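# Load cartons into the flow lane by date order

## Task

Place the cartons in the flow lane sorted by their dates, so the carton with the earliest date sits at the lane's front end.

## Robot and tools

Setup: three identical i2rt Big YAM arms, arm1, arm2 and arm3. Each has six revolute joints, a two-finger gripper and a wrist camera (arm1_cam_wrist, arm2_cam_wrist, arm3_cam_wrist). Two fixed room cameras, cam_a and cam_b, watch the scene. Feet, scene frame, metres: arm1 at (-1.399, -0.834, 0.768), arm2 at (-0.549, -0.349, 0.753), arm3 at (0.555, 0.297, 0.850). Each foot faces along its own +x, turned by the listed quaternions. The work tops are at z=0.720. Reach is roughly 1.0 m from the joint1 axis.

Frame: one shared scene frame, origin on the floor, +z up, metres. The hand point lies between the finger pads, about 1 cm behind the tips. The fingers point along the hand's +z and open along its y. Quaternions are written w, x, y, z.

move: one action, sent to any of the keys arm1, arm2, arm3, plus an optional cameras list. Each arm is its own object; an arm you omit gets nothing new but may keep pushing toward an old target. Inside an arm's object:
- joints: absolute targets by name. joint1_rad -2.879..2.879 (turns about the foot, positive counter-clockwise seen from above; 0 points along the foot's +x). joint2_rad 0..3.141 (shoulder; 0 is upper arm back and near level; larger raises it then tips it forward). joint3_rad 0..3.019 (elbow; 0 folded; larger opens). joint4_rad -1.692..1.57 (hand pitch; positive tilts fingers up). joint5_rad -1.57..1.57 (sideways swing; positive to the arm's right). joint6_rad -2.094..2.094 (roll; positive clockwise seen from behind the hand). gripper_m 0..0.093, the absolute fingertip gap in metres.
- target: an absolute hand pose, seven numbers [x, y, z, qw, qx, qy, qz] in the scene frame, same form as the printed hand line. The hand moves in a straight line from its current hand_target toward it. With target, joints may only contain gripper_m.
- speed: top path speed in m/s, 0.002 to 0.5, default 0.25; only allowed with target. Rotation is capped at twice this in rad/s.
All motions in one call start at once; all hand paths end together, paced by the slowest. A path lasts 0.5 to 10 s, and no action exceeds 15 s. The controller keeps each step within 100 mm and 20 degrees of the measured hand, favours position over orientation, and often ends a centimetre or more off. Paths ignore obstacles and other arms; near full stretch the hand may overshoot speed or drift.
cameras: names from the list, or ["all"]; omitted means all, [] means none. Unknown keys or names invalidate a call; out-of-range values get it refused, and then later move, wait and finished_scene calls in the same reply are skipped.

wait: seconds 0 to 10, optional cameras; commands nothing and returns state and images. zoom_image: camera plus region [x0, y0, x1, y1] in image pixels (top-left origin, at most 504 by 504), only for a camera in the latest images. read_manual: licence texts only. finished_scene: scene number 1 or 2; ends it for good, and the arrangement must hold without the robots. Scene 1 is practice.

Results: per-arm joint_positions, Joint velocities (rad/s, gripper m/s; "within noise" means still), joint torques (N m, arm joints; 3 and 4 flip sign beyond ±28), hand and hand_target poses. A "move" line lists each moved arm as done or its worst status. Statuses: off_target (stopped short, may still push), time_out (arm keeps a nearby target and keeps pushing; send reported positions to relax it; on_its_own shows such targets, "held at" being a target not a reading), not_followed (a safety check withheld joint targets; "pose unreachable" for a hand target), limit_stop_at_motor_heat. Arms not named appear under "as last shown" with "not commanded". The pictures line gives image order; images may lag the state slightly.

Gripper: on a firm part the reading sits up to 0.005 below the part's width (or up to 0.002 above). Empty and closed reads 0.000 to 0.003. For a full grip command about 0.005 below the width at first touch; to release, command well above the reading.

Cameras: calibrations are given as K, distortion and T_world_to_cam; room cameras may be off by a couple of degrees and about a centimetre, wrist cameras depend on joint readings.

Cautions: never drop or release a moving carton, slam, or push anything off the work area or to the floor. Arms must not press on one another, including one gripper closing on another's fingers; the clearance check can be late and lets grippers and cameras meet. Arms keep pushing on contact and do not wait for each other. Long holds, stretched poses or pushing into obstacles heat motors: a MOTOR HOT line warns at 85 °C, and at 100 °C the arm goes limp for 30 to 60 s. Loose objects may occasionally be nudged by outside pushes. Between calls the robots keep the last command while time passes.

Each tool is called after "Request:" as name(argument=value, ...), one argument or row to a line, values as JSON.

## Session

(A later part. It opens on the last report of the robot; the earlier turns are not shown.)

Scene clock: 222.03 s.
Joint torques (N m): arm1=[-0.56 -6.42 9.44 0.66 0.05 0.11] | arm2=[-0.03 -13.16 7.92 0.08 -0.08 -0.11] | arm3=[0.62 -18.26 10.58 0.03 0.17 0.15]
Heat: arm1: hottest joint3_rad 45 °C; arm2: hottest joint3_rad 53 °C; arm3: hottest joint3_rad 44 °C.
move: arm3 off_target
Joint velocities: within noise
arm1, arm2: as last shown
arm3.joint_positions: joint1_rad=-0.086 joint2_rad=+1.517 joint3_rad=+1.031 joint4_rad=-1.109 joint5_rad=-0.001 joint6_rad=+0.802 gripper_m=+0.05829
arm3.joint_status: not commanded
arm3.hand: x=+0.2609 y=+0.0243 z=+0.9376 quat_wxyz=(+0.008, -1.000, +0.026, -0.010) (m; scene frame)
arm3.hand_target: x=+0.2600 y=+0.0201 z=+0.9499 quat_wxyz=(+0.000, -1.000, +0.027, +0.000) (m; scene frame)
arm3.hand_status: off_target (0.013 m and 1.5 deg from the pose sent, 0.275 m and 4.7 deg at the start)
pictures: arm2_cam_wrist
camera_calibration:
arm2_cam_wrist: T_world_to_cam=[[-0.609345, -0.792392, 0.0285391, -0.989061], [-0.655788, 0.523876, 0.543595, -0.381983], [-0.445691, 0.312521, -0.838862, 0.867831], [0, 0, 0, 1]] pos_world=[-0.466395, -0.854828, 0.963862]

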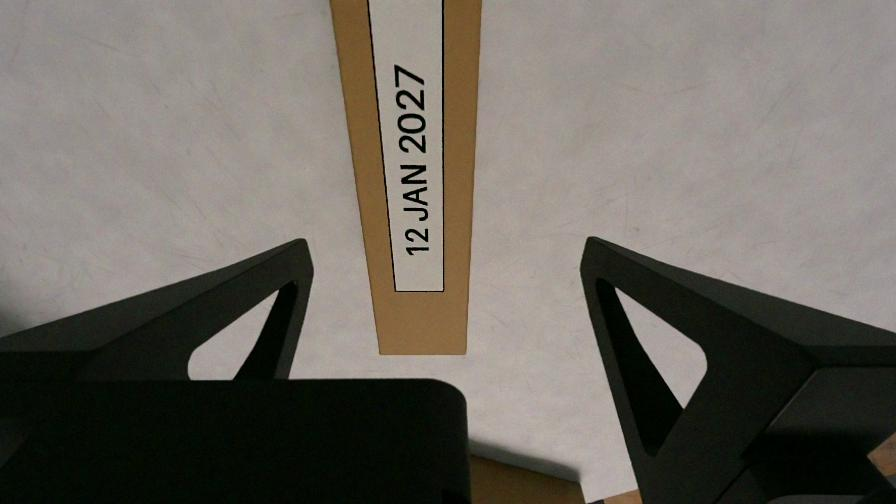

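Request:
move(
  arm3={"joints": {"joint1_rad": 0.738, "joint2_rad": 1.684, "joint3_rad": 1.45, "joint4_rad": -1.305, "joint5_rad": 0, "joint6_rad": 1.602}},
  arm2={"joints": {"joint1_rad": 2.173, "joint2_rad": 1.58, "joint3_rad": 1.155, "joint4_rad": -1.148, "joint5_rad": 0, "joint6_rad": -0.847}},
  cameras=["arm2_cam_wrist"],
)

Request:
move(
  arm3={"joints": {"joint1_rad": 0.714, "joint2_rad": 2.065, "joint3_rad": 1.751, "joint4_rad": -1.2, "joint5_rad": 0, "joint6_rad": 1.6}},
  cameras=["arm3_cam_wrist"],
)

Scene clock: 248.27 s.
Joint torques (N m): arm1=[-0.5 -6.36 9.43 0.66 0.06 0.1] | arm2=[0.56 -12.28 7.69 0.09 -0.07 0.09] | arm3=[-0.67 -23 13.63 -0.1 0.15 0.16]
Heat: arm1: hottest joint3_rad 44 °C; arm2: hottest joint3_rad 51 °C; arm3: hottest joint3_rad 44 °C.
move: arm2 done; arm3 done
Joint velocities: within noise
arm1: as last shown
arm2.joint_positions: joint1_rad=+2.165 joint2_rad=+1.581 joint3_rad=+1.174 joint4_rad=-1.142 joint5_rad=-0.001 joint6_rad=-0.858 gripper_m=+0.09304
arm2.joint_status: all done
arm2.hand: x=-0.5255 y=-0.7968 z=+0.8700 quat_wxyz=(+0.011, +0.323, +0.946, -0.014) (m; scene frame)
arm2.hand_target: x=-0.5224 y=-0.7876 z=+0.8636 quat_wxyz=(+0.006, +0.324, +0.946, -0.003) (m; scene frame)
arm2.hand_status: not commanded
arm3.joint_positions: joint1_rad=+0.745 joint2_rad=+1.706 joint3_rad=+1.414 joint4_rad=-1.295 joint5_rad=-0.001 joint6_rad=+1.593 gripper_m=+0.05829
arm3.joint_status: all done
arm3.hand: x=+0.5594 y=-0.2046 z=+0.9908 quat_wxyz=(+0.008, -1.000, +0.006, -0.001) (m; scene frame)
arm3.hand_target: x=+0.5556 y=-0.2139 z=+1.0147 quat_wxyz=(-0.016, -1.000, +0.014, -0.001) (m; scene frame)
arm3.hand_status: not commanded
pictures: arm2_cam_wrist
camera_calibration:
arm2_cam_wrist: T_world_to_cam=[[-0.608405, -0.79297, 0.0322769, -0.981515], [-0.656564, 0.525761, 0.540832, -0.388634], [-0.445833, 0.307853, -0.840511, 0.865183], [0, 0, 0, 1]] pos_world=[-0.466594, -0.840333, 0.969062]

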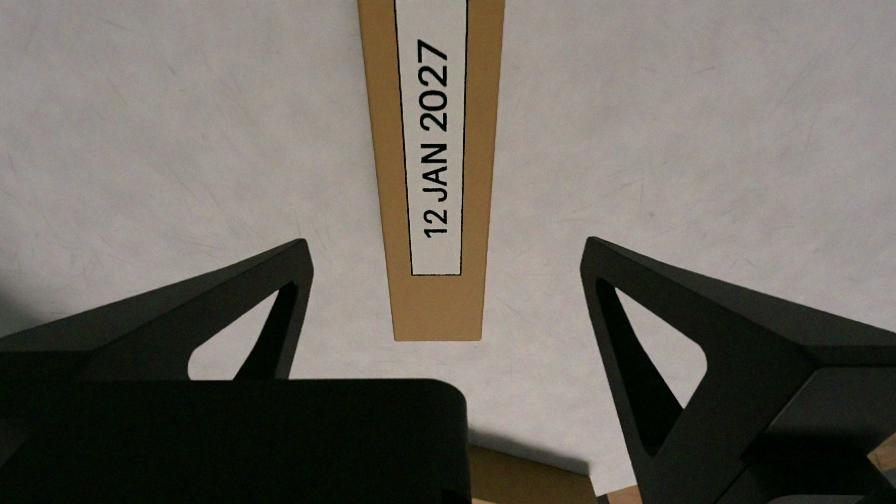

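Scene clock: 249.70 s.
Joint torques (N m): arm1=[-0.56 -6.36 9.43 0.68 0.05 0.11] | arm2=[0.56 -12.22 7.69 0.09 -0.07 0.09] | arm3=[-0.5 -30.62 15.05 0.21 0.15 0.13]
Heat: arm1: hottest joint3_rad 44 °C; arm2: hottest joint3_rad 51 °C; arm3: hottest joint3_rad 44 °C.
move: arm3 done
Joint velocities: within noise
arm1, arm2: as last shown
arm3.joint_positions: joint1_rad=+0.721 joint2_rad=+2.099 joint3_rad=+1.695 joint4_rad=-1.200 joint5_rad=-0.001 joint6_rad=+1.594 gripper_m=+0.05829
arm3.joint_status: all done
arm3.hand: x=+0.5461 y=-0.3166 z=+0.8770 quat_wxyz=(+0.017, -1.000, +0.018, -0.002) (m; scene frame)
arm3.hand_target: x=+0.5409 y=-0.3409 z=+0.9183 quat_wxyz=(-0.028, -0.999, +0.025, -0.001) (m; scene frame)
arm3.hand_status: not commanded
pictures: arm3_cam_wrist
camera_calibration:
arm3_cam_wrist: T_world_to_cam=[[0.05192, 0.998142, 0.0318841, 0.260629], [0.800032, -0.0606815, 0.596881, -0.977736], [0.597707, -0.00548176, -0.801696, 0.498031], [0, 0, 0, 1]] pos_world=[0.471012, -0.316745, 0.974552]

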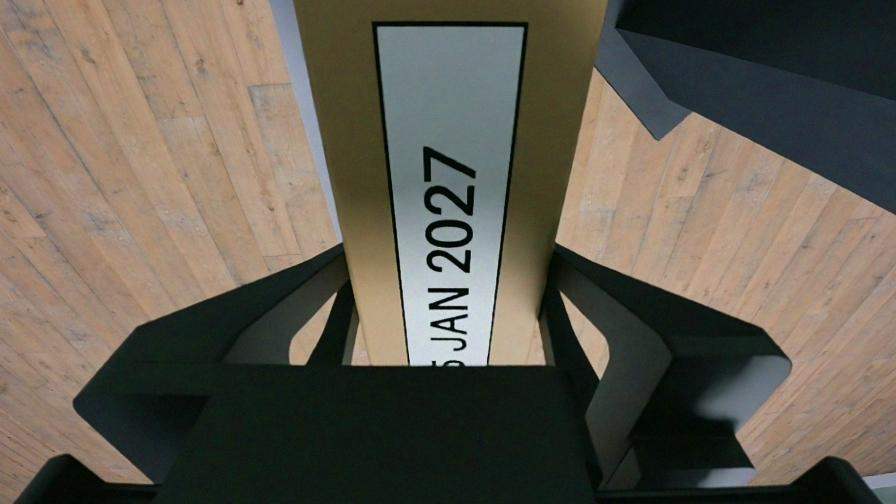

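Request:
move(
  arm3={"joints": {"joint1_rad": 0.714, "joint2_rad": 2.19, "joint3_rad": 1.705, "joint4_rad": -1.065, "joint5_rad": 0.093, "joint6_rad": 1.6}},
  arm2={"joints": {"joint1_rad": 2.182, "joint2_rad": 1.728, "joint3_rad": 1.034, "joint4_rad": -0.877, "joint5_rad": 0, "joint6_rad": -0.843}},
  cameras=["arm2_cam_wrist", "arm3_cam_wrist"],
)

Scene clock: 259.20 s.
Joint torques (N m): arm1=[-0.62 -6.36 9.43 0.66 0.06 0.11] | arm2=[0.62 -13.04 7.32 0.7 -0.07 0.09] | arm3=[-0.44 -30.56 11.1 0.44 0.29 0.13]
Heat: arm1: hottest joint3_rad 44 °C; arm2: hottest joint3_rad 51 °C; arm3: hottest joint3_rad 45 °C.
move: arm2 done; arm3 done
Joint velocities: within noise
arm1: as last shown
arm2.joint_positions: joint1_rad=+2.172 joint2_rad=+1.730 joint3_rad=+1.039 joint4_rad=-0.887 joint5_rad=-0.001 joint6_rad=-0.854 gripper_m=+0.09304
arm2.joint_status: all done
arm2.hand: x=-0.5219 y=-0.7898 z=+0.7628 quat_wxyz=(+0.005, +0.322, +0.947, -0.001) (m; scene frame)
arm2.hand_target: x=-0.5175 y=-0.7895 z=+0.7620 quat_wxyz=(+0.006, +0.322, +0.947, -0.004) (m; scene frame)
arm2.hand_status: not commanded
arm3.joint_positions: joint1_rad=+0.721 joint2_rad=+2.213 joint3_rad=+1.685 joint4_rad=-1.071 joint5_rad=+0.090 joint6_rad=+1.595 gripper_m=+0.05829
arm3.joint_status: all done
arm3.hand: x=+0.5304 y=-0.3283 z=+0.8055 quat_wxyz=(+0.014, -0.999, +0.018, +0.044) (m; scene frame)
arm3.hand_target: x=+0.5251 y=-0.3419 z=+0.8261 quat_wxyz=(-0.010, -0.999, +0.025, +0.045) (m; scene frame)
arm3.hand_status: not commanded
pictures: arm2_cam_wrist, arm3_cam_wrist
camera_calibration:
arm2_cam_wrist: T_world_to_cam=[[-0.605449, -0.795813, 0.0106728, -0.95463], [-0.657537, 0.507715, 0.55666, -0.358767], [-0.448416, 0.330011, -0.830672, 0.783173], [0, 0, 0, 1]] pos_world=[-0.462695, -0.836011, 0.86046]
arm3_cam_wrist: T_world_to_cam=[[0.0526455, 0.998368, 0.0221262, 0.282829], [0.851204, -0.0564494, 0.521791, -0.888441], [0.522188, -0.00863598, -0.852787, 0.53013], [0, 0, 0, 1]] pos_world=[0.464527, -0.327942, 0.90941]

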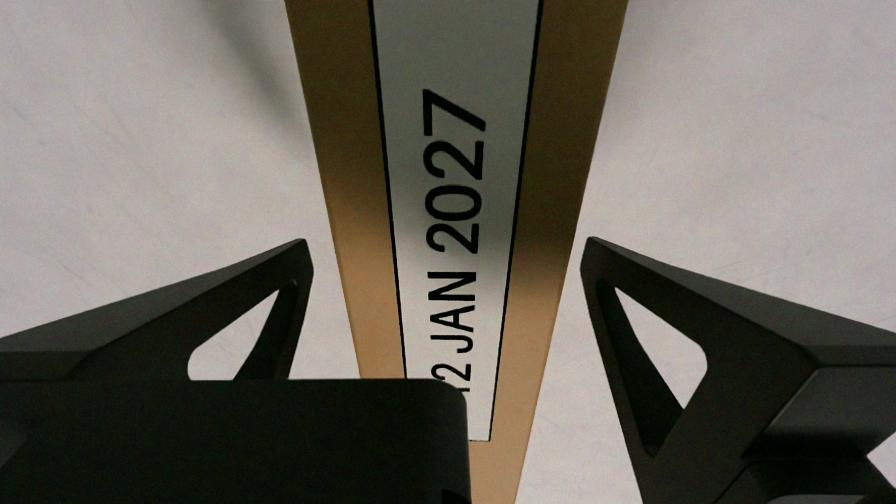

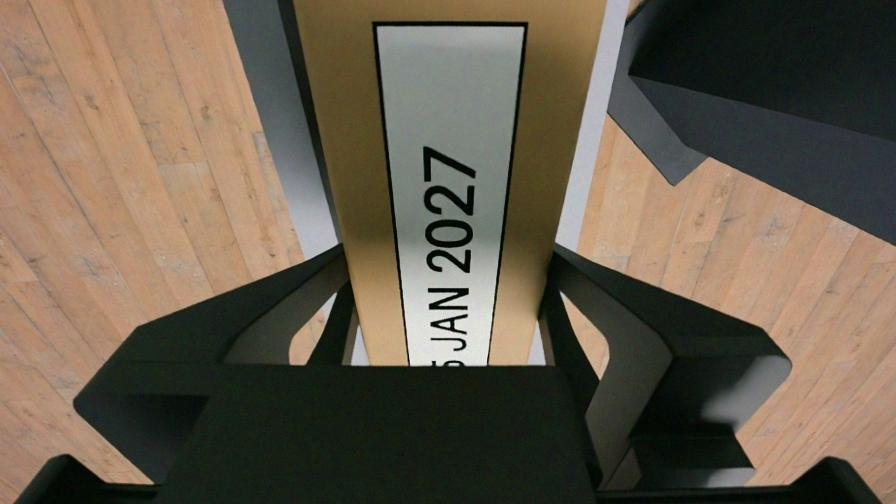

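Request:
move(
  arm3={"joints": {"joint1_rad": 0.714, "joint2_rad": 2.2, "joint3_rad": 1.724, "joint4_rad": -1.05, "joint5_rad": 0.093, "joint6_rad": 1.6}},
  arm2={"joints": {"gripper_m": 0.05}},
  cameras=["arm3_cam_wrist"],
)

Request:
move(
  arm2={"target": [-0.5219, -0.7898, 0.95, 0, 0.322, 0.947, 0], "speed": 0.25},
  cameras=["arm3_cam_wrist"],
)

Scene clock: 269.30 s.
Joint torques (N m): arm1=[-0.56 -6.36 9.44 0.69 0.06 0.1] | arm2=[0.67 -13.04 7.32 0.64 -0.13 0.08] | arm3=[-0.56 -29.63 12.88 0.5 0.3 0.12]
Heat: arm1: hottest joint3_rad 44 °C; arm2: hottest joint3_rad 51 °C; arm3: hottest joint3_rad 45 °C.
move: arm2 off_target; arm3 done
Joint velocities: within noise
arm1: as last shown
arm2.joint_positions: joint1_rad=+2.172 joint2_rad=+1.730 joint3_rad=+1.039 joint4_rad=-0.885 joint5_rad=+0.001 joint6_rad=-0.853 gripper_m=+0.06054
arm2.joint_status: gripper_m off_target (ended at +0.06057, target +0.05000)
arm2.hand: x=-0.5221 y=-0.7904 z=+0.7630 quat_wxyz=(+0.005, +0.322, +0.947, -0.002) (m; scene frame)
arm2.hand_target: x=-0.5176 y=-0.7896 z=+0.7622 quat_wxyz=(+0.006, +0.322, +0.947, -0.004) (m; scene frame)
arm2.hand_status: not commanded
arm3.joint_positions: joint1_rad=+0.721 joint2_rad=+2.213 joint3_rad=+1.685 joint4_rad=-1.059 joint5_rad=+0.090 joint6_rad=+1.595 gripper_m=+0.05829
arm3.joint_status: all done
arm3.hand: x=+0.5304 y=-0.3312 z=+0.8055 quat_wxyz=(+0.008, -0.999, +0.018, +0.044) (m; scene frame)
arm3.hand_target: x=+0.5249 y=-0.3521 z=+0.8267 quat_wxyz=(-0.022, -0.998, +0.026, +0.045) (m; scene frame)
arm3.hand_status: not commanded
pictures: arm3_cam_wrist
camera_calibration:
arm3_cam_wrist: T_world_to_cam=[[0.0527072, 0.998561, 0.009941, 0.295742], [0.851283, -0.0501332, 0.522306, -0.886962], [0.522053, -0.0190667, -0.8527, 0.526653], [0, 0, 0, 1]] pos_world=[0.464527, -0.32974, 0.909403]

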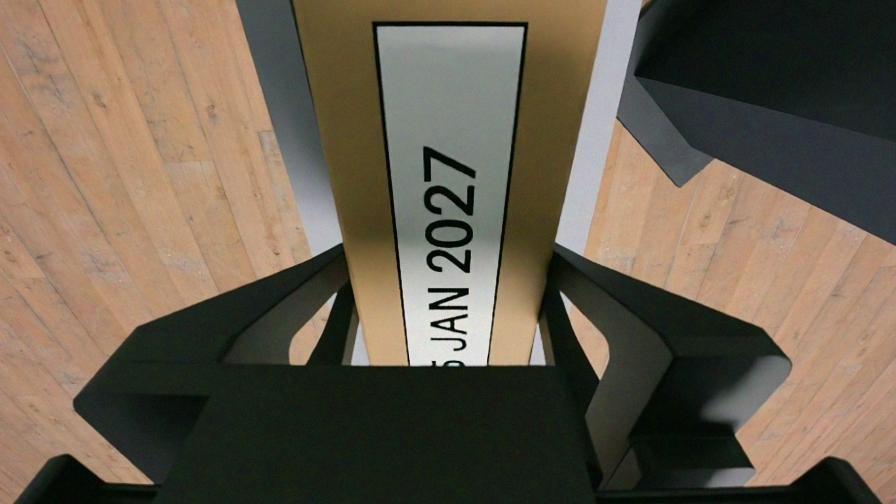

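Scene clock: 270.93 s.
Joint torques (N m): arm1=[-0.5 -6.36 9.43 0.66 0.06 0.11] | arm2=[0.38 -11.34 15.36 -0.31 -0.05 0.04] | arm3=[-0.44 -29.45 12.86 0.55 0.29 0.12]
Heat: arm1: hottest joint3_rad 44 °C; arm2: hottest joint3_rad 52 °C; arm3: hottest joint3_rad 45 °C.
move: arm2 off_target
Joint velocities: within noise
arm1: as last shown
arm2.joint_positions: joint1_rad=+2.172 joint2_rad=+1.518 joint3_rad=+1.247 joint4_rad=-1.375 joint5_rad=+0.007 joint6_rad=-0.853 gripper_m=+0.06054
arm2.joint_status: not commanded
arm2.hand: x=-0.5261 y=-0.7656 z=+0.9231 quat_wxyz=(-0.011, +0.322, +0.946, +0.029) (m; scene frame)
arm2.hand_target: x=-0.5220 y=-0.7878 z=+0.9501 quat_wxyz=(+0.000, +0.322, +0.947, +0.000) (m; scene frame)
arm2.hand_status: off_target (0.036 m and 3.6 deg from the pose sent, 0.187 m and 0.6 deg at the start)
arm3.joint_positions: joint1_rad=+0.721 joint2_rad=+2.213 joint3_rad=+1.685 joint4_rad=-1.058 joint5_rad=+0.090 joint6_rad=+1.595 gripper_m=+0.05829
arm3.joint_status: not commanded
arm3.hand: x=+0.5304 y=-0.3313 z=+0.8055 quat_wxyz=(+0.008, -0.999, +0.018, +0.044) (m; scene frame)
arm3.hand_target: x=+0.5249 y=-0.3521 z=+0.8267 quat_wxyz=(-0.023, -0.998, +0.026, +0.045) (m; scene frame)
arm3.hand_status: not commanded
pictures: arm3_cam_wrist
camera_calibration:
arm3_cam_wrist: T_world_to_cam=[[0.0526886, 0.998565, 0.00958084, 0.296079], [0.851285, -0.0499289, 0.522323, -0.88691], [0.522052, -0.0193644, -0.852694, 0.52655], [0, 0, 0, 1]] pos_world=[0.464527, -0.32974, 0.909403]

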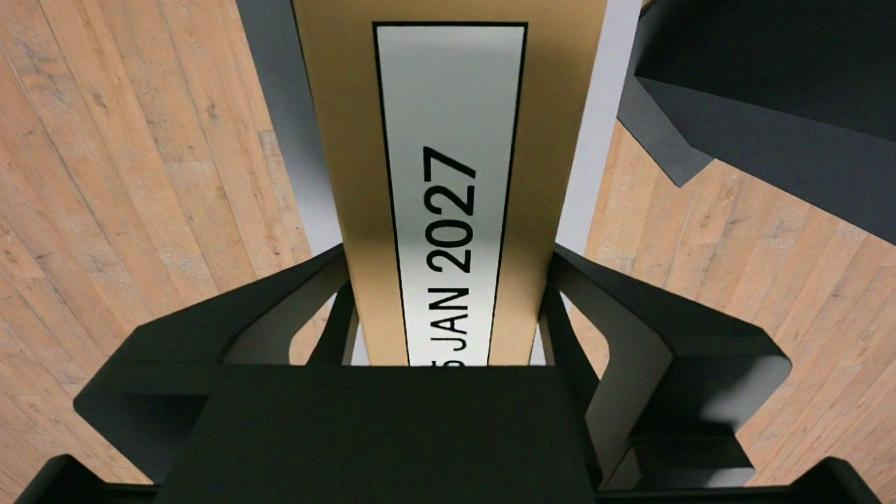

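Request:
move(
  arm3={"joints": {"joint1_rad": 0.714, "joint2_rad": 2.22, "joint3_rad": 1.705, "joint4_rad": -1.045, "joint5_rad": 0.093, "joint6_rad": 1.6}},
  arm2={"joints": {"joint1_rad": -1.757, "joint2_rad": 1.555, "joint3_rad": 1.4, "joint4_rad": -1.383, "joint5_rad": 0, "joint6_rad": 0.872}},
  cameras=["arm3_cam_wrist"],
)

Scene clock: 284.80 s.
Joint torques (N m): arm1=[-0.56 -6.36 9.44 0.66 0.06 0.11] | arm2=[0.03 -14.74 12.3 -0.17 0.02 0.08] | arm3=[-0.56 -27.99 11.18 0.59 0.28 0.13]
Heat: arm1: hottest joint3_rad 44 °C; arm2: hottest joint3_rad 57 °C; arm3: hottest joint3_rad 46 °C.
move: arm2 done; arm3 done
Joint velocities: within noise
arm1.joint_positions: joint1_rad=+0.917 joint2_rad=+1.002 joint3_rad=+1.095 joint4_rad=-1.508 joint5_rad=+0.000 joint6_rad=-0.007 gripper_m=+0.09294
arm1.joint_status: not commanded
arm1.hand: x=-1.2759 y=-1.1018 z=+1.0451 quat_wxyz=(-0.065, -0.534, -0.842, +0.039) (m; scene frame)
arm1.hand_target: x=-1.2792 y=-1.1063 z=+1.0481 quat_wxyz=(-0.071, -0.543, -0.836, +0.044) (m; scene frame)
arm1.hand_status: not commanded
arm2.joint_positions: joint1_rad=-1.760 joint2_rad=+1.576 joint3_rad=+1.366 joint4_rad=-1.374 joint5_rad=+0.001 joint6_rad=+0.862 gripper_m=+0.06058
arm2.joint_status: all done
arm2.hand: x=-0.2423 y=-0.0026 z=+0.9352 quat_wxyz=(-0.001, -0.010, -1.000, +0.011) (m; scene frame)
arm2.hand_target: x=-0.2389 y=+0.0039 z=+0.9574 quat_wxyz=(-0.016, -0.013, -1.000, -0.007) (m; scene frame)
arm2.hand_status: not commanded
arm3.joint_positions: joint1_rad=+0.721 joint2_rad=+2.213 joint3_rad=+1.685 joint4_rad=-1.054 joint5_rad=+0.090 joint6_rad=+1.595 gripper_m=+0.05829
arm3.joint_status: all done
arm3.hand: x=+0.5304 y=-0.3323 z=+0.8052 quat_wxyz=(+0.006, -0.999, +0.018, +0.044) (m; scene frame)
arm3.hand_target: x=+0.5251 y=-0.3419 z=+0.8079 quat_wxyz=(-0.005, -0.999, +0.025, +0.045) (m; scene frame)
arm3.hand_status: not commanded
pictures: arm3_cam_wrist
camera_calibration:
arm3_cam_wrist: T_world_to_cam=[[0.0526668, 0.998596, 0.00572304, 0.300208], [0.851342, -0.0478945, 0.52242, -0.886226], [0.521961, -0.0226419, -0.852669, 0.525217], [0, 0, 0, 1]] pos_world=[0.464527, -0.33034, 0.909101]

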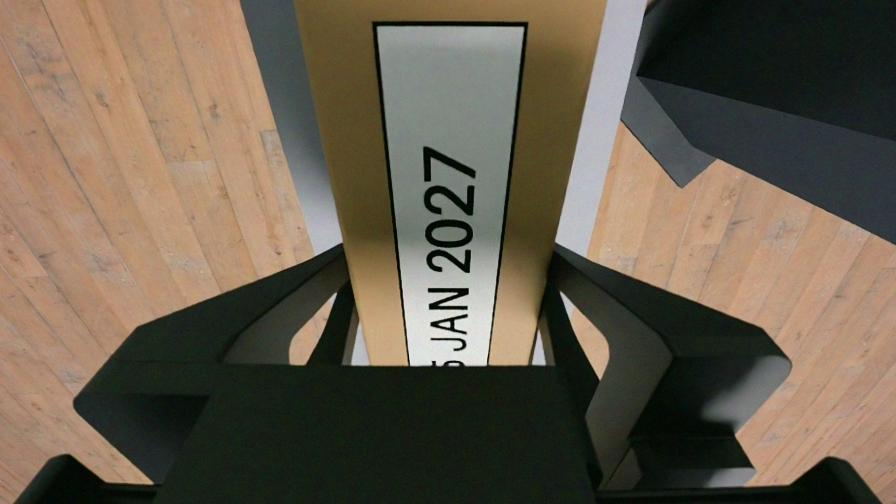

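Request:
move(
  arm3={"joints": {"joint2_rad": 2.235, "joint3_rad": 1.7}},
  arm2={"target": [0.005, 0.008, 0.885, 0, 0, 1, 0], "speed": 0.2},
  cameras=["arm3_cam_wrist"],
)

Request:
move(
  arm2={"joints": {"joint2_rad": 2.134, "joint3_rad": 1.867, "joint4_rad": -1.282, "joint5_rad": 0}},
  cameras=["arm3_cam_wrist"],
)

Scene clock: 290.13 s.
Joint torques (N m): arm1=[-0.62 -6.42 9.44 0.68 0.06 0.11] | arm2=[-0.21 -20.54 15.97 -0.29 -0.05 -0.13] | arm3=[-0.62 -26.52 10.67 0.62 0.31 0.13]
Heat: arm1: hottest joint3_rad 44 °C; arm2: hottest joint3_rad 58 °C; arm3: hottest joint3_rad 46 °C.
move: arm2 off_target; arm3 done
Joint velocities: within noise
arm1: as last shown
arm2.joint_positions: joint1_rad=-2.035 joint2_rad=+2.115 joint3_rad=+1.929 joint4_rad=-1.452 joint5_rad=-0.013 joint6_rad=+0.578 gripper_m=+0.06058
arm2.joint_status: not commanded
arm2.hand: x=-0.0151 y=-0.0053 z=+0.8579 quat_wxyz=(+0.027, -0.006, -0.999, +0.019) (m; scene frame)
arm2.hand_target: x=+0.0030 y=+0.0068 z=+0.8856 quat_wxyz=(-0.001, +0.000, -1.000, +0.000) (m; scene frame)
arm2.hand_status: off_target (0.036 m and 3.8 deg from the pose sent, 0.253 m and 1.7 deg at the start)
arm3.joint_positions: joint1_rad=+0.721 joint2_rad=+2.216 joint3_rad=+1.685 joint4_rad=-1.054 joint5_rad=+0.089 joint6_rad=+1.595 gripper_m=+0.05829
arm3.joint_status: all done
arm3.hand: x=+0.5305 y=-0.3319 z=+0.8036 quat_wxyz=(+0.007, -0.999, +0.018, +0.044) (m; scene frame)
arm3.hand_target: x=+0.5252 y=-0.3370 z=+0.7968 quat_wxyz=(+0.005, -0.999, +0.025, +0.046) (m; scene frame)
arm3.hand_status: not commanded
pictures: arm3_cam_wrist
camera_calibration:
arm3_cam_wrist: T_world_to_cam=[[0.0526644, 0.998579, 0.00809499, 0.297857], [0.850913, -0.0491164, 0.523005, -0.886149], [0.522659, -0.0206556, -0.852291, 0.523711], [0, 0, 0, 1]] pos_world=[0.464627, -0.33014, 0.907403]

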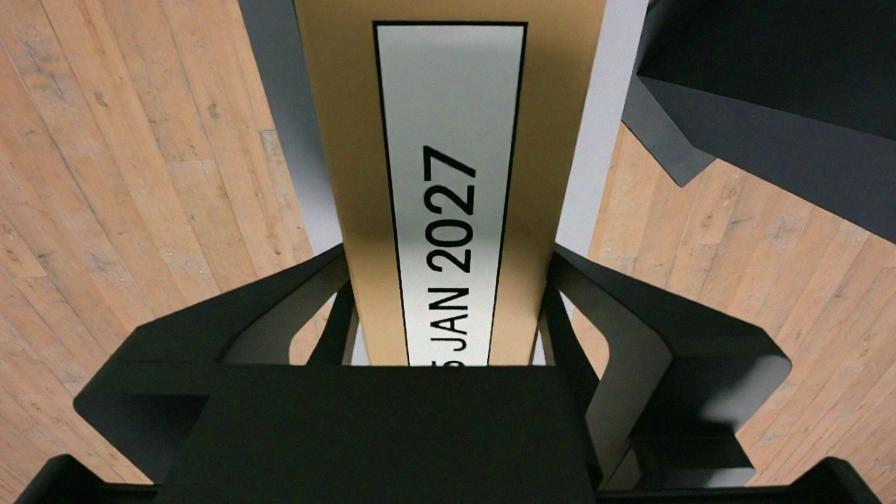

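Scene clock: 291.20 s.
Joint torques (N m): arm1=[-0.5 -6.36 9.44 0.66 0.06 0.1] | arm2=[-0.32 -21.19 9.47 0.73 0.11 -0.12] | arm3=[-0.38 -26.64 10.66 0.53 0.33 0.12]
Heat: arm1: hottest joint3_rad 44 °C; arm2: hottest joint3_rad 57 °C; arm3: hottest joint3_rad 46 °C.
move: arm2 done
Joint velocities: within noise
arm1, arm3: as last shown
arm2.joint_positions: joint1_rad=-2.035 joint2_rad=+2.139 joint3_rad=+1.870 joint4_rad=-1.292 joint5_rad=-0.002 joint6_rad=+0.578 gripper_m=+0.06058
arm2.joint_status: all done
arm2.hand: x=+0.0020 y=+0.0028 z=+0.8200 quat_wxyz=(-0.008, -0.005, -1.000, +0.002) (m; scene frame)
arm2.hand_target: x=+0.0037 y=+0.0031 z=+0.8220 quat_wxyz=(-0.014, +0.000, -1.000, +0.000) (m; scene frame)
arm2.hand_status: not commanded
pictures: arm3_cam_wrist
camera_calibration:
arm3_cam_wrist: T_world_to_cam=[[0.0526644, 0.998579, 0.00809499, 0.297857], [0.850913, -0.0491164, 0.523005, -0.886149], [0.522659, -0.0206556, -0.852291, 0.523711], [0, 0, 0, 1]] pos_world=[0.464627, -0.33014, 0.907403]

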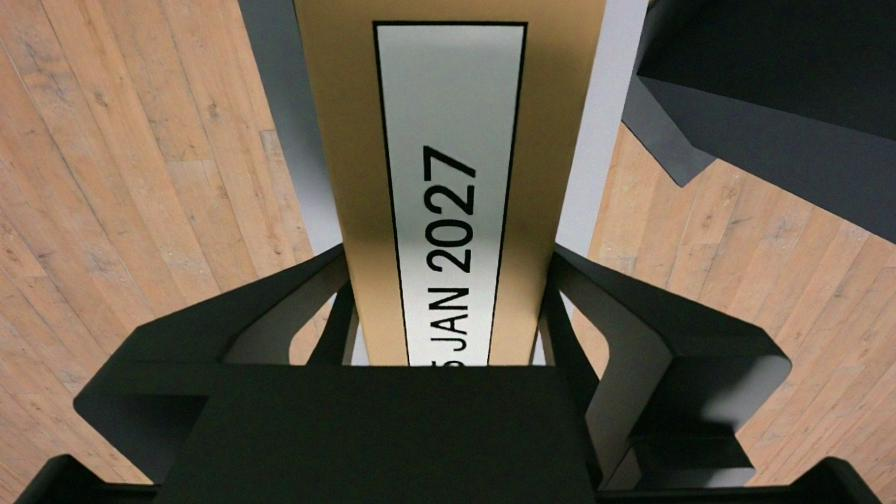

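Request:
move(
  arm3={"joints": {"joint2_rad": 2.248, "joint3_rad": 1.69}},
  arm2={"target": [0.0035, 0.010, 0.798, 0, 0, 1, 0], "speed": 0.08},
  cameras=["arm3_cam_wrist"],
)

Request:
move(
  arm2={"target": [0.0020, 0.012, 0.783, 0, 0, 1, 0], "speed": 0.05},
  cameras=["arm2_cam_wrist"],
)

Scene clock: 295.73 s.
Joint torques (N m): arm1=[-0.5 -6.42 9.42 0.68 0.06 0.1] | arm2=[0.15 -21.89 9.99 0.51 -0.05 0.02] | arm3=[-0.44 -25.64 9.8 0.49 0.43 0.12]
Heat: arm1: hottest joint3_rad 44 °C; arm2: hottest joint3_rad 57 °C; arm3: hottest joint3_rad 46 °C.
move: arm2 done; arm3 done
Joint velocities: within noise
arm1: as last shown
arm2.joint_positions: joint1_rad=-2.035 joint2_rad=+2.180 joint3_rad=+1.870 joint4_rad=-1.280 joint5_rad=-0.013 joint6_rad=+0.578 gripper_m=+0.06058
arm2.joint_status: not commanded
arm2.hand: x=+0.0011 y=+0.0040 z=+0.7939 quat_wxyz=(+0.007, -0.005, -1.000, +0.006) (m; scene frame)
arm2.hand_target: x=+0.0035 y=+0.0100 z=+0.7980 quat_wxyz=(+0.000, +0.000, -1.000, +0.000) (m; scene frame)
arm2.hand_status: done (0.008 m and 1.2 deg from the pose sent, 0.023 m and 1.2 deg at the start)
arm3.joint_positions: joint1_rad=+0.721 joint2_rad=+2.218 joint3_rad=+1.685 joint4_rad=-1.053 joint5_rad=+0.086 joint6_rad=+1.595 gripper_m=+0.05829
arm3.joint_status: all done
arm3.hand: x=+0.5310 y=-0.3316 z=+0.8021 quat_wxyz=(+0.008, -0.999, +0.018, +0.042) (m; scene frame)
arm3.hand_target: x=+0.5254 y=-0.3301 z=+0.7857 quat_wxyz=(+0.016, -0.999, +0.024, +0.046) (m; scene frame)
arm3.hand_status: not commanded
pictures: arm3_cam_wrist
camera_calibration:
arm3_cam_wrist: T_world_to_cam=[[0.0526691, 0.99856, 0.0101445, 0.295894], [0.849261, -0.0501338, 0.525587, -0.887387], [0.525339, -0.0190669, -0.850679, 0.520068], [0, 0, 0, 1]] pos_world=[0.464827, -0.33004, 0.905809]

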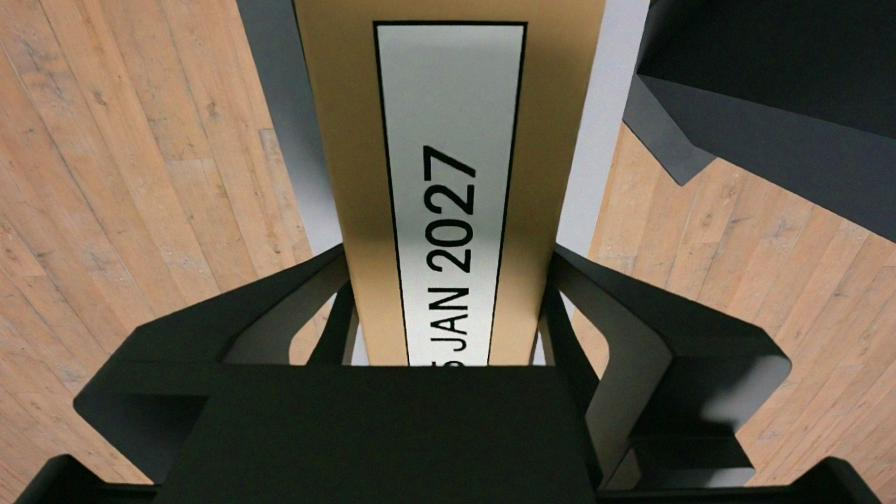

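Scene clock: 296.70 s.
Joint torques (N m): arm1=[-0.5 -6.36 9.44 0.65 0.05 0.11] | arm2=[0.38 -20.84 8.76 0.73 -0.03 -0.03] | arm3=[-0.56 -25.64 9.73 0.49 0.43 0.11]
Heat: arm1: hottest joint3_rad 44 °C; arm2: hottest joint3_rad 57 °C; arm3: hottest joint3_rad 46 °C.
move: arm2 off_target
Joint velocities: within noise
arm1, arm3: as last shown
arm2.joint_positions: joint1_rad=-2.035 joint2_rad=+2.184 joint3_rad=+1.870 joint4_rad=-1.252 joint5_rad=-0.013 joint6_rad=+0.578 gripper_m=+0.06058
arm2.joint_status: not commanded
arm2.hand: x=+0.0065 y=+0.0075 z=+0.7917 quat_wxyz=(-0.003, -0.005, -1.000, -0.001) (m; scene frame)
arm2.hand_target: x=+0.0019 y=+0.0118 z=+0.7830 quat_wxyz=(+0.000, +0.000, -1.000, +0.000) (m; scene frame)
arm2.hand_status: off_target (0.011 m and 0.7 deg from the pose sent, 0.014 m and 1.2 deg at the start)
pictures: arm2_cam_wrist
camera_calibration:
arm2_cam_wrist: T_world_to_cam=[[-0.00570903, -0.999933, 0.0101033, -0.00232097], [-0.828594, 0.0103865, 0.559754, -0.429769], [-0.559821, -0.00517586, -0.828597, 0.782615], [0, 0, 0, 1]] pos_world=[0.0820078, 0.0061937, 0.889061]

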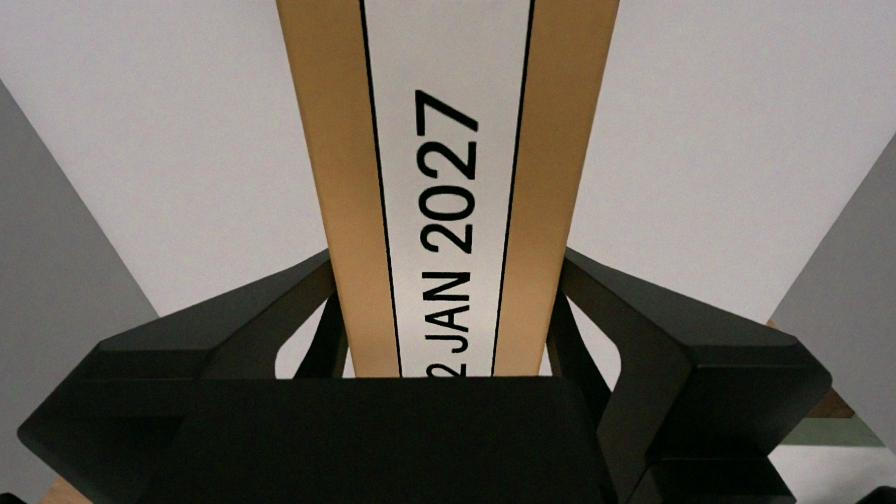

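Request:
move(
  arm3={"joints": {"joint2_rad": 2.255, "joint3_rad": 1.67}},
  arm2={"target": [0.0015, 0.012, 0.772, 0, 0, 1, 0], "speed": 0.05},
  cameras=["arm3_cam_wrist"],
)

Scene clock: 302.00 s.
Joint torques (N m): arm1=[-0.56 -6.42 9.43 0.68 0.06 0.1] | arm2=[0.44 -20.25 8.31 0.69 -0.03 -0.03] | arm3=[-0.56 -25.23 8.21 0.43 0.43 0.13]
Heat: arm1: hottest joint3_rad 44 °C; arm2: hottest joint3_rad 57 °C; arm3: hottest joint3_rad 46 °C.
move: arm2 off_target; arm3 done
Joint velocities: within noise
arm1: as last shown
arm2.joint_positions: joint1_rad=-2.034 joint2_rad=+2.185 joint3_rad=+1.862 joint4_rad=-1.228 joint5_rad=-0.013 joint6_rad=+0.578 gripper_m=+0.06058
arm2.joint_status: not commanded
arm2.hand: x=+0.0089 y=+0.0093 z=+0.7881 quat_wxyz=(-0.010, -0.005, -1.000, -0.005) (m; scene frame)
arm2.hand_target: x=+0.0014 y=+0.0117 z=+0.7723 quat_wxyz=(+0.000, +0.000, -1.000, +0.000) (m; scene frame)
arm2.hand_status: off_target (0.018 m and 1.4 deg from the pose sent, 0.021 m and 0.7 deg at the start)
arm3.joint_positions: joint1_rad=+0.721 joint2_rad=+2.218 joint3_rad=+1.682 joint4_rad=-1.051 joint5_rad=+0.086 joint6_rad=+1.595 gripper_m=+0.05829
arm3.joint_status: all done
arm3.hand: x=+0.5310 y=-0.3309 z=+0.8009 quat_wxyz=(+0.008, -0.999, +0.018, +0.042) (m; scene frame)
arm3.hand_target: x=+0.5256 y=-0.3198 z=+0.7754 quat_wxyz=(+0.029, -0.998, +0.023, +0.046) (m; scene frame)
arm3.hand_status: not commanded
pictures: arm3_cam_wrist
camera_calibration:
arm3_cam_wrist: T_world_to_cam=[[0.0527017, 0.998551, 0.0108638, 0.294639], [0.849258, -0.0505401, 0.525554, -0.886829], [0.525341, -0.0184714, -0.850691, 0.519265], [0, 0, 0, 1]] pos_world=[0.464827, -0.329441, 0.904609]

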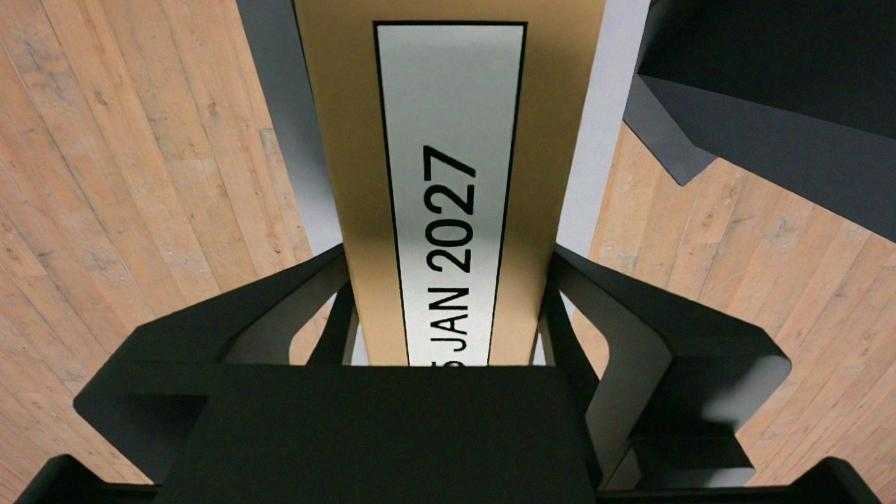

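Request:
move(
  arm3={"joints": {"joint2_rad": 2.225, "joint3_rad": 1.685, "gripper_m": 0.093}},
  arm2={"target": [-0.003, 0.012, 0.764, 0, 0, 1, 0], "speed": 0.06},
  cameras=["arm3_cam_wrist"],
)

Request:
move(
  arm3={"joints": {"joint1_rad": 0.721, "joint2_rad": 1.7, "joint3_rad": 1.45, "joint4_rad": -1.29, "joint5_rad": 0, "joint6_rad": 1.602}},
  cameras=["arm3_cam_wrist"],
)

Scene clock: 309.80 s.
Joint torques (N m): arm1=[-0.56 -6.36 9.43 0.68 0.06 0.1] | arm2=[0.44 -19.96 7.36 0.92 -0.01 0.01] | arm3=[-0.5 -27.87 9.55 0.44 0.26 0.11]
Heat: arm1: hottest joint3_rad 44 °C; arm2: hottest joint3_rad 55 °C; arm3: hottest joint3_rad 45 °C.
move: arm2 off_target; arm3 done
Joint velocities: within noise
arm1: as last shown
arm2.joint_positions: joint1_rad=-2.032 joint2_rad=+2.180 joint3_rad=+1.848 joint4_rad=-1.209 joint5_rad=-0.014 joint6_rad=+0.578 gripper_m=+0.06058
arm2.joint_status: not commanded
arm2.hand: x=+0.0077 y=+0.0106 z=+0.7860 quat_wxyz=(-0.013, -0.004, -1.000, -0.008) (m; scene frame)
arm2.hand_target: x=-0.0032 y=+0.0116 z=+0.7645 quat_wxyz=(+0.000, +0.000, -1.000, +0.000) (m; scene frame)
arm2.hand_status: off_target (0.025 m and 1.8 deg from the pose sent, 0.027 m and 1.4 deg at the start)
arm3.joint_positions: joint1_rad=+0.721 joint2_rad=+2.218 joint3_rad=+1.681 joint4_rad=-1.050 joint5_rad=+0.091 joint6_rad=+1.595 gripper_m=+0.09294
arm3.joint_status: all done
arm3.hand: x=+0.5303 y=-0.3308 z=+0.8009 quat_wxyz=(+0.008, -0.999, +0.018, +0.044) (m; scene frame)
arm3.hand_target: x=+0.5253 y=-0.3322 z=+0.7980 quat_wxyz=(+0.007, -0.999, +0.024, +0.046) (m; scene frame)
arm3.hand_status: not commanded
pictures: arm3_cam_wrist
camera_calibration:
arm3_cam_wrist: T_world_to_cam=[[0.0526979, 0.998553, 0.0107075, 0.294696], [0.851658, -0.0505393, 0.521655, -0.884258], [0.521442, -0.018371, -0.853089, 0.523603], [0, 0, 0, 1]] pos_world=[0.464527, -0.329341, 0.904802]

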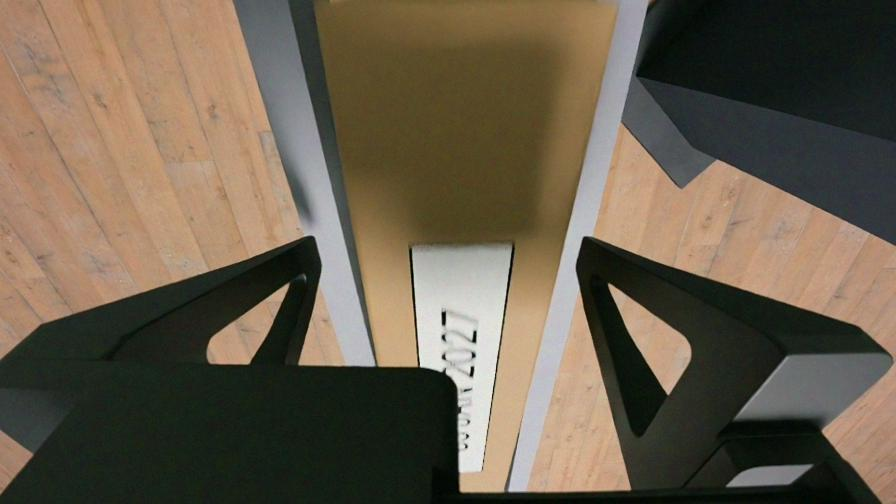

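Scene clock: 311.33 s.
Joint torques (N m): arm1=[-0.56 -6.42 9.44 0.66 0.06 0.1] | arm2=[0.56 -19.9 7.38 0.94 -0.01 0.01] | arm3=[0.09 -18.96 10.54 0.03 0.03 0.13]
Heat: arm1: hottest joint3_rad 44 °C; arm2: hottest joint3_rad 55 °C; arm3: hottest joint3_rad 45 °C.
move: arm3 done
Joint velocities: within noise
arm1, arm2: as last shown
arm3.joint_positions: joint1_rad=+0.723 joint2_rad=+1.677 joint3_rad=+1.452 joint4_rad=-1.281 joint5_rad=+0.003 joint6_rad=+1.595 gripper_m=+0.09303
arm3.joint_status: all done
arm3.hand: x=+0.5474 y=-0.2203 z=+1.0192 quat_wxyz=(-0.032, -0.999, +0.018, +0.000) (m; scene frame)
arm3.hand_target: x=+0.5468 y=-0.2182 z=+1.0071 quat_wxyz=(-0.015, -1.000, +0.022, -0.001) (m; scene frame)
arm3.hand_status: not commanded
pictures: arm3_cam_wrist
camera_calibration:
arm3_cam_wrist: T_world_to_cam=[[0.0513128, 0.996464, -0.0665251, 0.260197], [0.803006, -0.00156315, 0.595969, -1.04545], [0.593758, -0.0840009, -0.800247, 0.595093], [0, 0, 0, 1]] pos_world=[0.472813, -0.210923, 1.11659]

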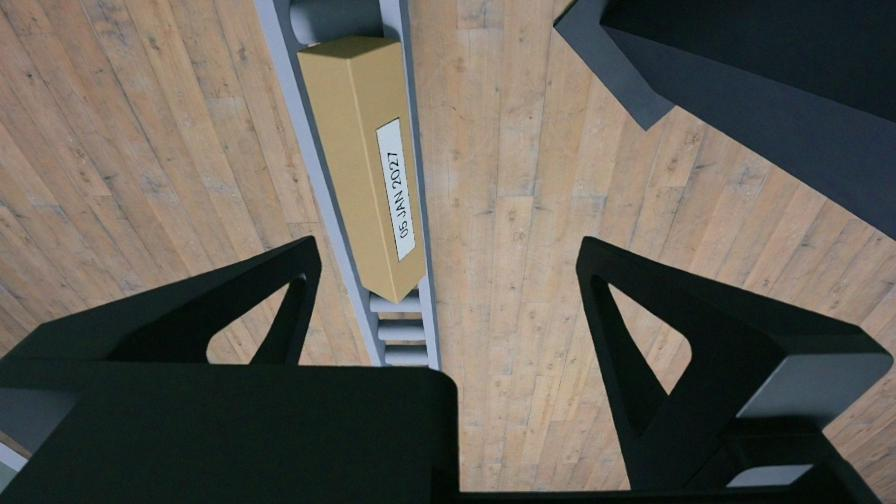

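Request:
move(
  arm2={"target": [0.005, 0.0105, 0.787, 0, 0, 1, 0], "speed": 0.06},
  arm3={"joints": {"joint1_rad": 0.15, "joint2_rad": 1.513, "joint3_rad": 1.05, "joint4_rad": -1.11, "joint5_rad": 0, "joint6_rad": 0.9}},
  cameras=[],
)

Request:
move(
  arm2={"joints": {"gripper_m": 0.093}},
  cameras=["arm2_cam_wrist"],
)

Request:
move(
  arm2={"target": [0.003, 0.0075, 0.9, 0, 0, 1, 0], "speed": 0.25},
  cameras=[],
)

Request:
move(
  arm2={"target": [-0.25, 0, 0.94, 0, 0, 1, 0], "speed": 0.3},
  arm3={"joints": {"joint1_rad": -0.1, "joint2_rad": 1.513, "joint3_rad": 1.05, "joint4_rad": -1.11, "joint5_rad": 0, "joint6_rad": 0.81}},
  cameras=["cam_b"],
)

Scene clock: 320.50 s.
Joint torques (N m): arm1=[-0.5 -6.42 9.43 0.66 0.06 0.11] | arm2=[-0.09 -20.37 11.45 -0.9 -0.01 -0.07] | arm3=[-0.56 -15.21 10.1 0.73 0.09 -0.04]
Heat: arm1: hottest joint3_rad 44 °C; arm2: hottest joint3_rad 55 °C; arm3: hottest joint3_rad 44 °C.
move: arm2 done; arm3 done
Joint velocities: within noise
arm1.joint_positions: joint1_rad=+0.917 joint2_rad=+1.002 joint3_rad=+1.095 joint4_rad=-1.508 joint5_rad=+0.000 joint6_rad=-0.007 gripper_m=+0.09294
arm1.joint_status: not commanded
arm1.hand: x=-1.2759 y=-1.1018 z=+1.0451 quat_wxyz=(-0.065, -0.534, -0.842, +0.039) (m; scene frame)
arm1.hand_target: x=-1.2792 y=-1.1063 z=+1.0481 quat_wxyz=(-0.071, -0.543, -0.836, +0.044) (m; scene frame)
arm1.hand_status: not commanded
arm2.joint_positions: joint1_rad=-2.032 joint2_rad=+2.179 joint3_rad=+1.848 joint4_rad=-1.225 joint5_rad=-0.014 joint6_rad=+0.578 gripper_m=+0.06058
arm2.joint_status: not commanded
arm2.hand: x=+0.0044 y=+0.0086 z=+0.7862 quat_wxyz=(-0.007, -0.004, -1.000, -0.004) (m; scene frame)
arm2.hand_target: x=+0.0050 y=+0.0105 z=+0.7871 quat_wxyz=(+0.000, +0.000, -1.000, +0.000) (m; scene frame)
arm2.hand_status: done (0.002 m and 1.0 deg from the pose sent, 0.003 m and 1.8 deg at the start)
arm3.joint_positions: joint1_rad=+0.159 joint2_rad=+1.504 joint3_rad=+1.047 joint4_rad=-1.120 joint5_rad=+0.001 joint6_rad=+0.909 gripper_m=+0.09303
arm3.joint_status: all done
arm3.hand: x=+0.3330 y=-0.0423 z=+0.9480 quat_wxyz=(+0.003, -0.999, -0.043, -0.003) (m; scene frame)
arm3.hand_target: x=+0.3284 y=-0.0433 z=+0.9457 quat_wxyz=(+0.001, -0.999, -0.043, -0.002) (m; scene frame)
arm3.hand_status: not commanded
pictures: none
No camera images: "cameras" was empty.

Scene clock: 321.13 s.
Joint torques (N m): arm1=[-0.56 -6.42 9.42 0.69 0.06 0.11] | arm2=[-0.15 -20.42 11.41 -0.14 -0.01 -0.07] | arm3=[-0.56 -15.21 10.03 0.68 0.08 -0.04]
Heat: arm1: hottest joint3_rad 44 °C; arm2: hottest joint3_rad 55 °C; arm3: hottest joint3_rad 44 °C.
move: arm2 done
Joint velocities: within noise
arm1, arm3: as last shown
arm2.joint_positions: joint1_rad=-2.032 joint2_rad=+2.180 joint3_rad=+1.848 joint4_rad=-1.243 joint5_rad=-0.014 joint6_rad=+0.578 gripper_m=+0.09285
arm2.joint_status: all done
arm2.hand: x=+0.0006 y=+0.0062 z=+0.7859 quat_wxyz=(+0.001, -0.004, -1.000, +0.001) (m; scene frame)
arm2.hand_target: x=+0.0050 y=+0.0105 z=+0.7871 quat_wxyz=(+0.000, +0.000, -1.000, +0.000) (m; scene frame)
arm2.hand_status: not commanded
pictures: arm2_cam_wrist
camera_calibration:
arm2_cam_wrist: T_world_to_cam=[[-0.00267882, -0.999885, 0.0149349, -0.00748898], [-0.823653, 0.0106757, 0.566993, -0.437185], [-0.567087, -0.0107823, -0.823587, 0.770623], [0, 0, 0, 1]] pos_world=[0.0769019, 0.00548824, 0.882668]

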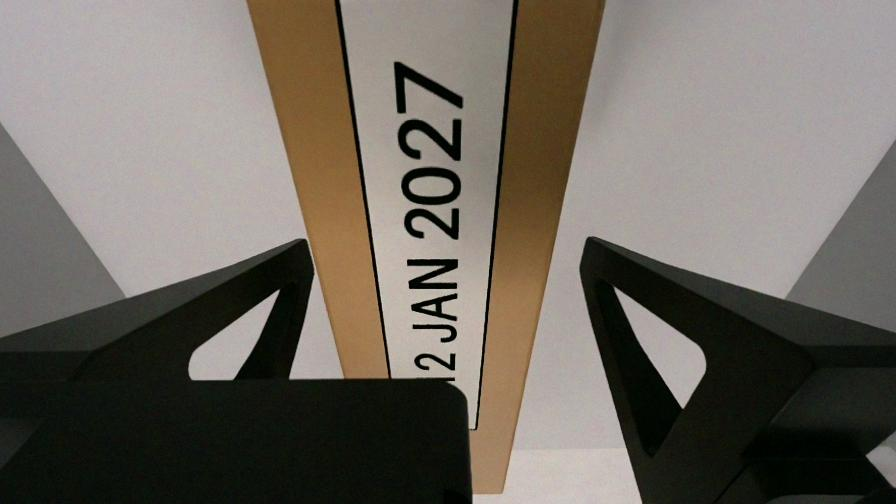

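Scene clock: 322.57 s.
Joint torques (N m): arm1=[-0.5 -6.3 9.44 0.68 0.06 0.11] | arm2=[-0.44 -18.26 13.87 0.06 0.02 -0.11] | arm3=[-0.67 -15.33 10.06 0.72 0.08 -0.04]
Heat: arm1: hottest joint3_rad 44 °C; arm2: hottest joint3_rad 55 °C; arm3: hottest joint3_rad 44 °C.
move: arm2 off_target
Joint velocities: within noise
arm1, arm3: as last shown
arm2.joint_positions: joint1_rad=-2.032 joint2_rad=+2.088 joint3_rad=+1.988 joint4_rad=-1.489 joint5_rad=-0.015 joint6_rad=+0.578 gripper_m=+0.09295
arm2.joint_status: not commanded
arm2.hand: x=-0.0094 y=+0.0018 z=+0.8963 quat_wxyz=(+0.007, -0.004, -1.000, +0.005) (m; scene frame)
arm2.hand_target: x=+0.0024 y=+0.0071 z=+0.9000 quat_wxyz=(+0.000, +0.000, -1.000, +0.000) (m; scene frame)
arm2.hand_status: off_target (0.014 m and 1.1 deg from the pose sent, 0.114 m and 0.5 deg at the start)
pictures: none
No camera images: "cameras" was empty.

Scene clock: 324.43 s.
Joint torques (N m): arm1=[-0.5 -6.42 9.46 0.68 0.05 0.11] | arm2=[0.15 -12.4 8.31 0.75 0.11 0.12] | arm3=[0.32 -15.27 10.09 0.72 0.07 -0.02]
Heat: arm1: hottest joint3_rad 44 °C; arm2: hottest joint3_rad 55 °C; arm3: hottest joint3_rad 44 °C.
move: arm2 done; arm3 done
Joint velocities: within noise
arm1: as last shown
arm2.joint_positions: joint1_rad=-1.754 joint2_rad=+1.553 joint3_rad=+1.374 joint4_rad=-1.378 joint5_rad=-0.017 joint6_rad=+0.841 gripper_m=+0.09295
arm2.joint_status: not commanded
arm2.hand: x=-0.2467 y=+0.0013 z=+0.9480 quat_wxyz=(-0.003, +0.004, -1.000, -0.004) (m; scene frame)
arm2.hand_target: x=-0.2500 y=-0.0001 z=+0.9401 quat_wxyz=(+0.000, +0.000, -1.000, +0.000) (m; scene frame)
arm2.hand_status: done (0.009 m and 0.7 deg from the pose sent, 0.245 m and 1.0 deg at the start)
arm3.joint_positions: joint1_rad=-0.101 joint2_rad=+1.504 joint3_rad=+1.047 joint4_rad=-1.119 joint5_rad=+0.001 joint6_rad=+0.818 gripper_m=+0.09303
arm3.joint_status: all done
arm3.hand: x=+0.2529 y=+0.0257 z=+0.9479 quat_wxyz=(+0.002, -0.999, +0.042, -0.003) (m; scene frame)
arm3.hand_target: x=+0.2510 y=+0.0231 z=+0.9455 quat_wxyz=(+0.001, -0.999, +0.037, -0.002) (m; scene frame)
arm3.hand_status: not commanded
pictures: cam_b

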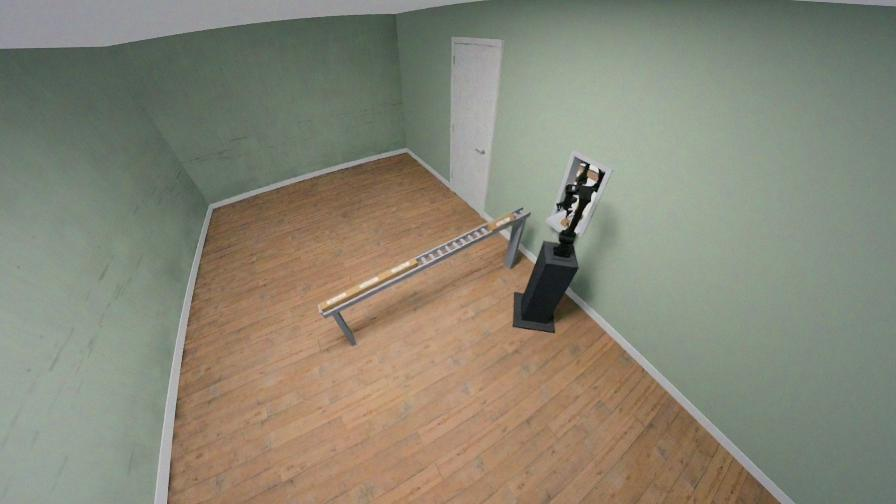

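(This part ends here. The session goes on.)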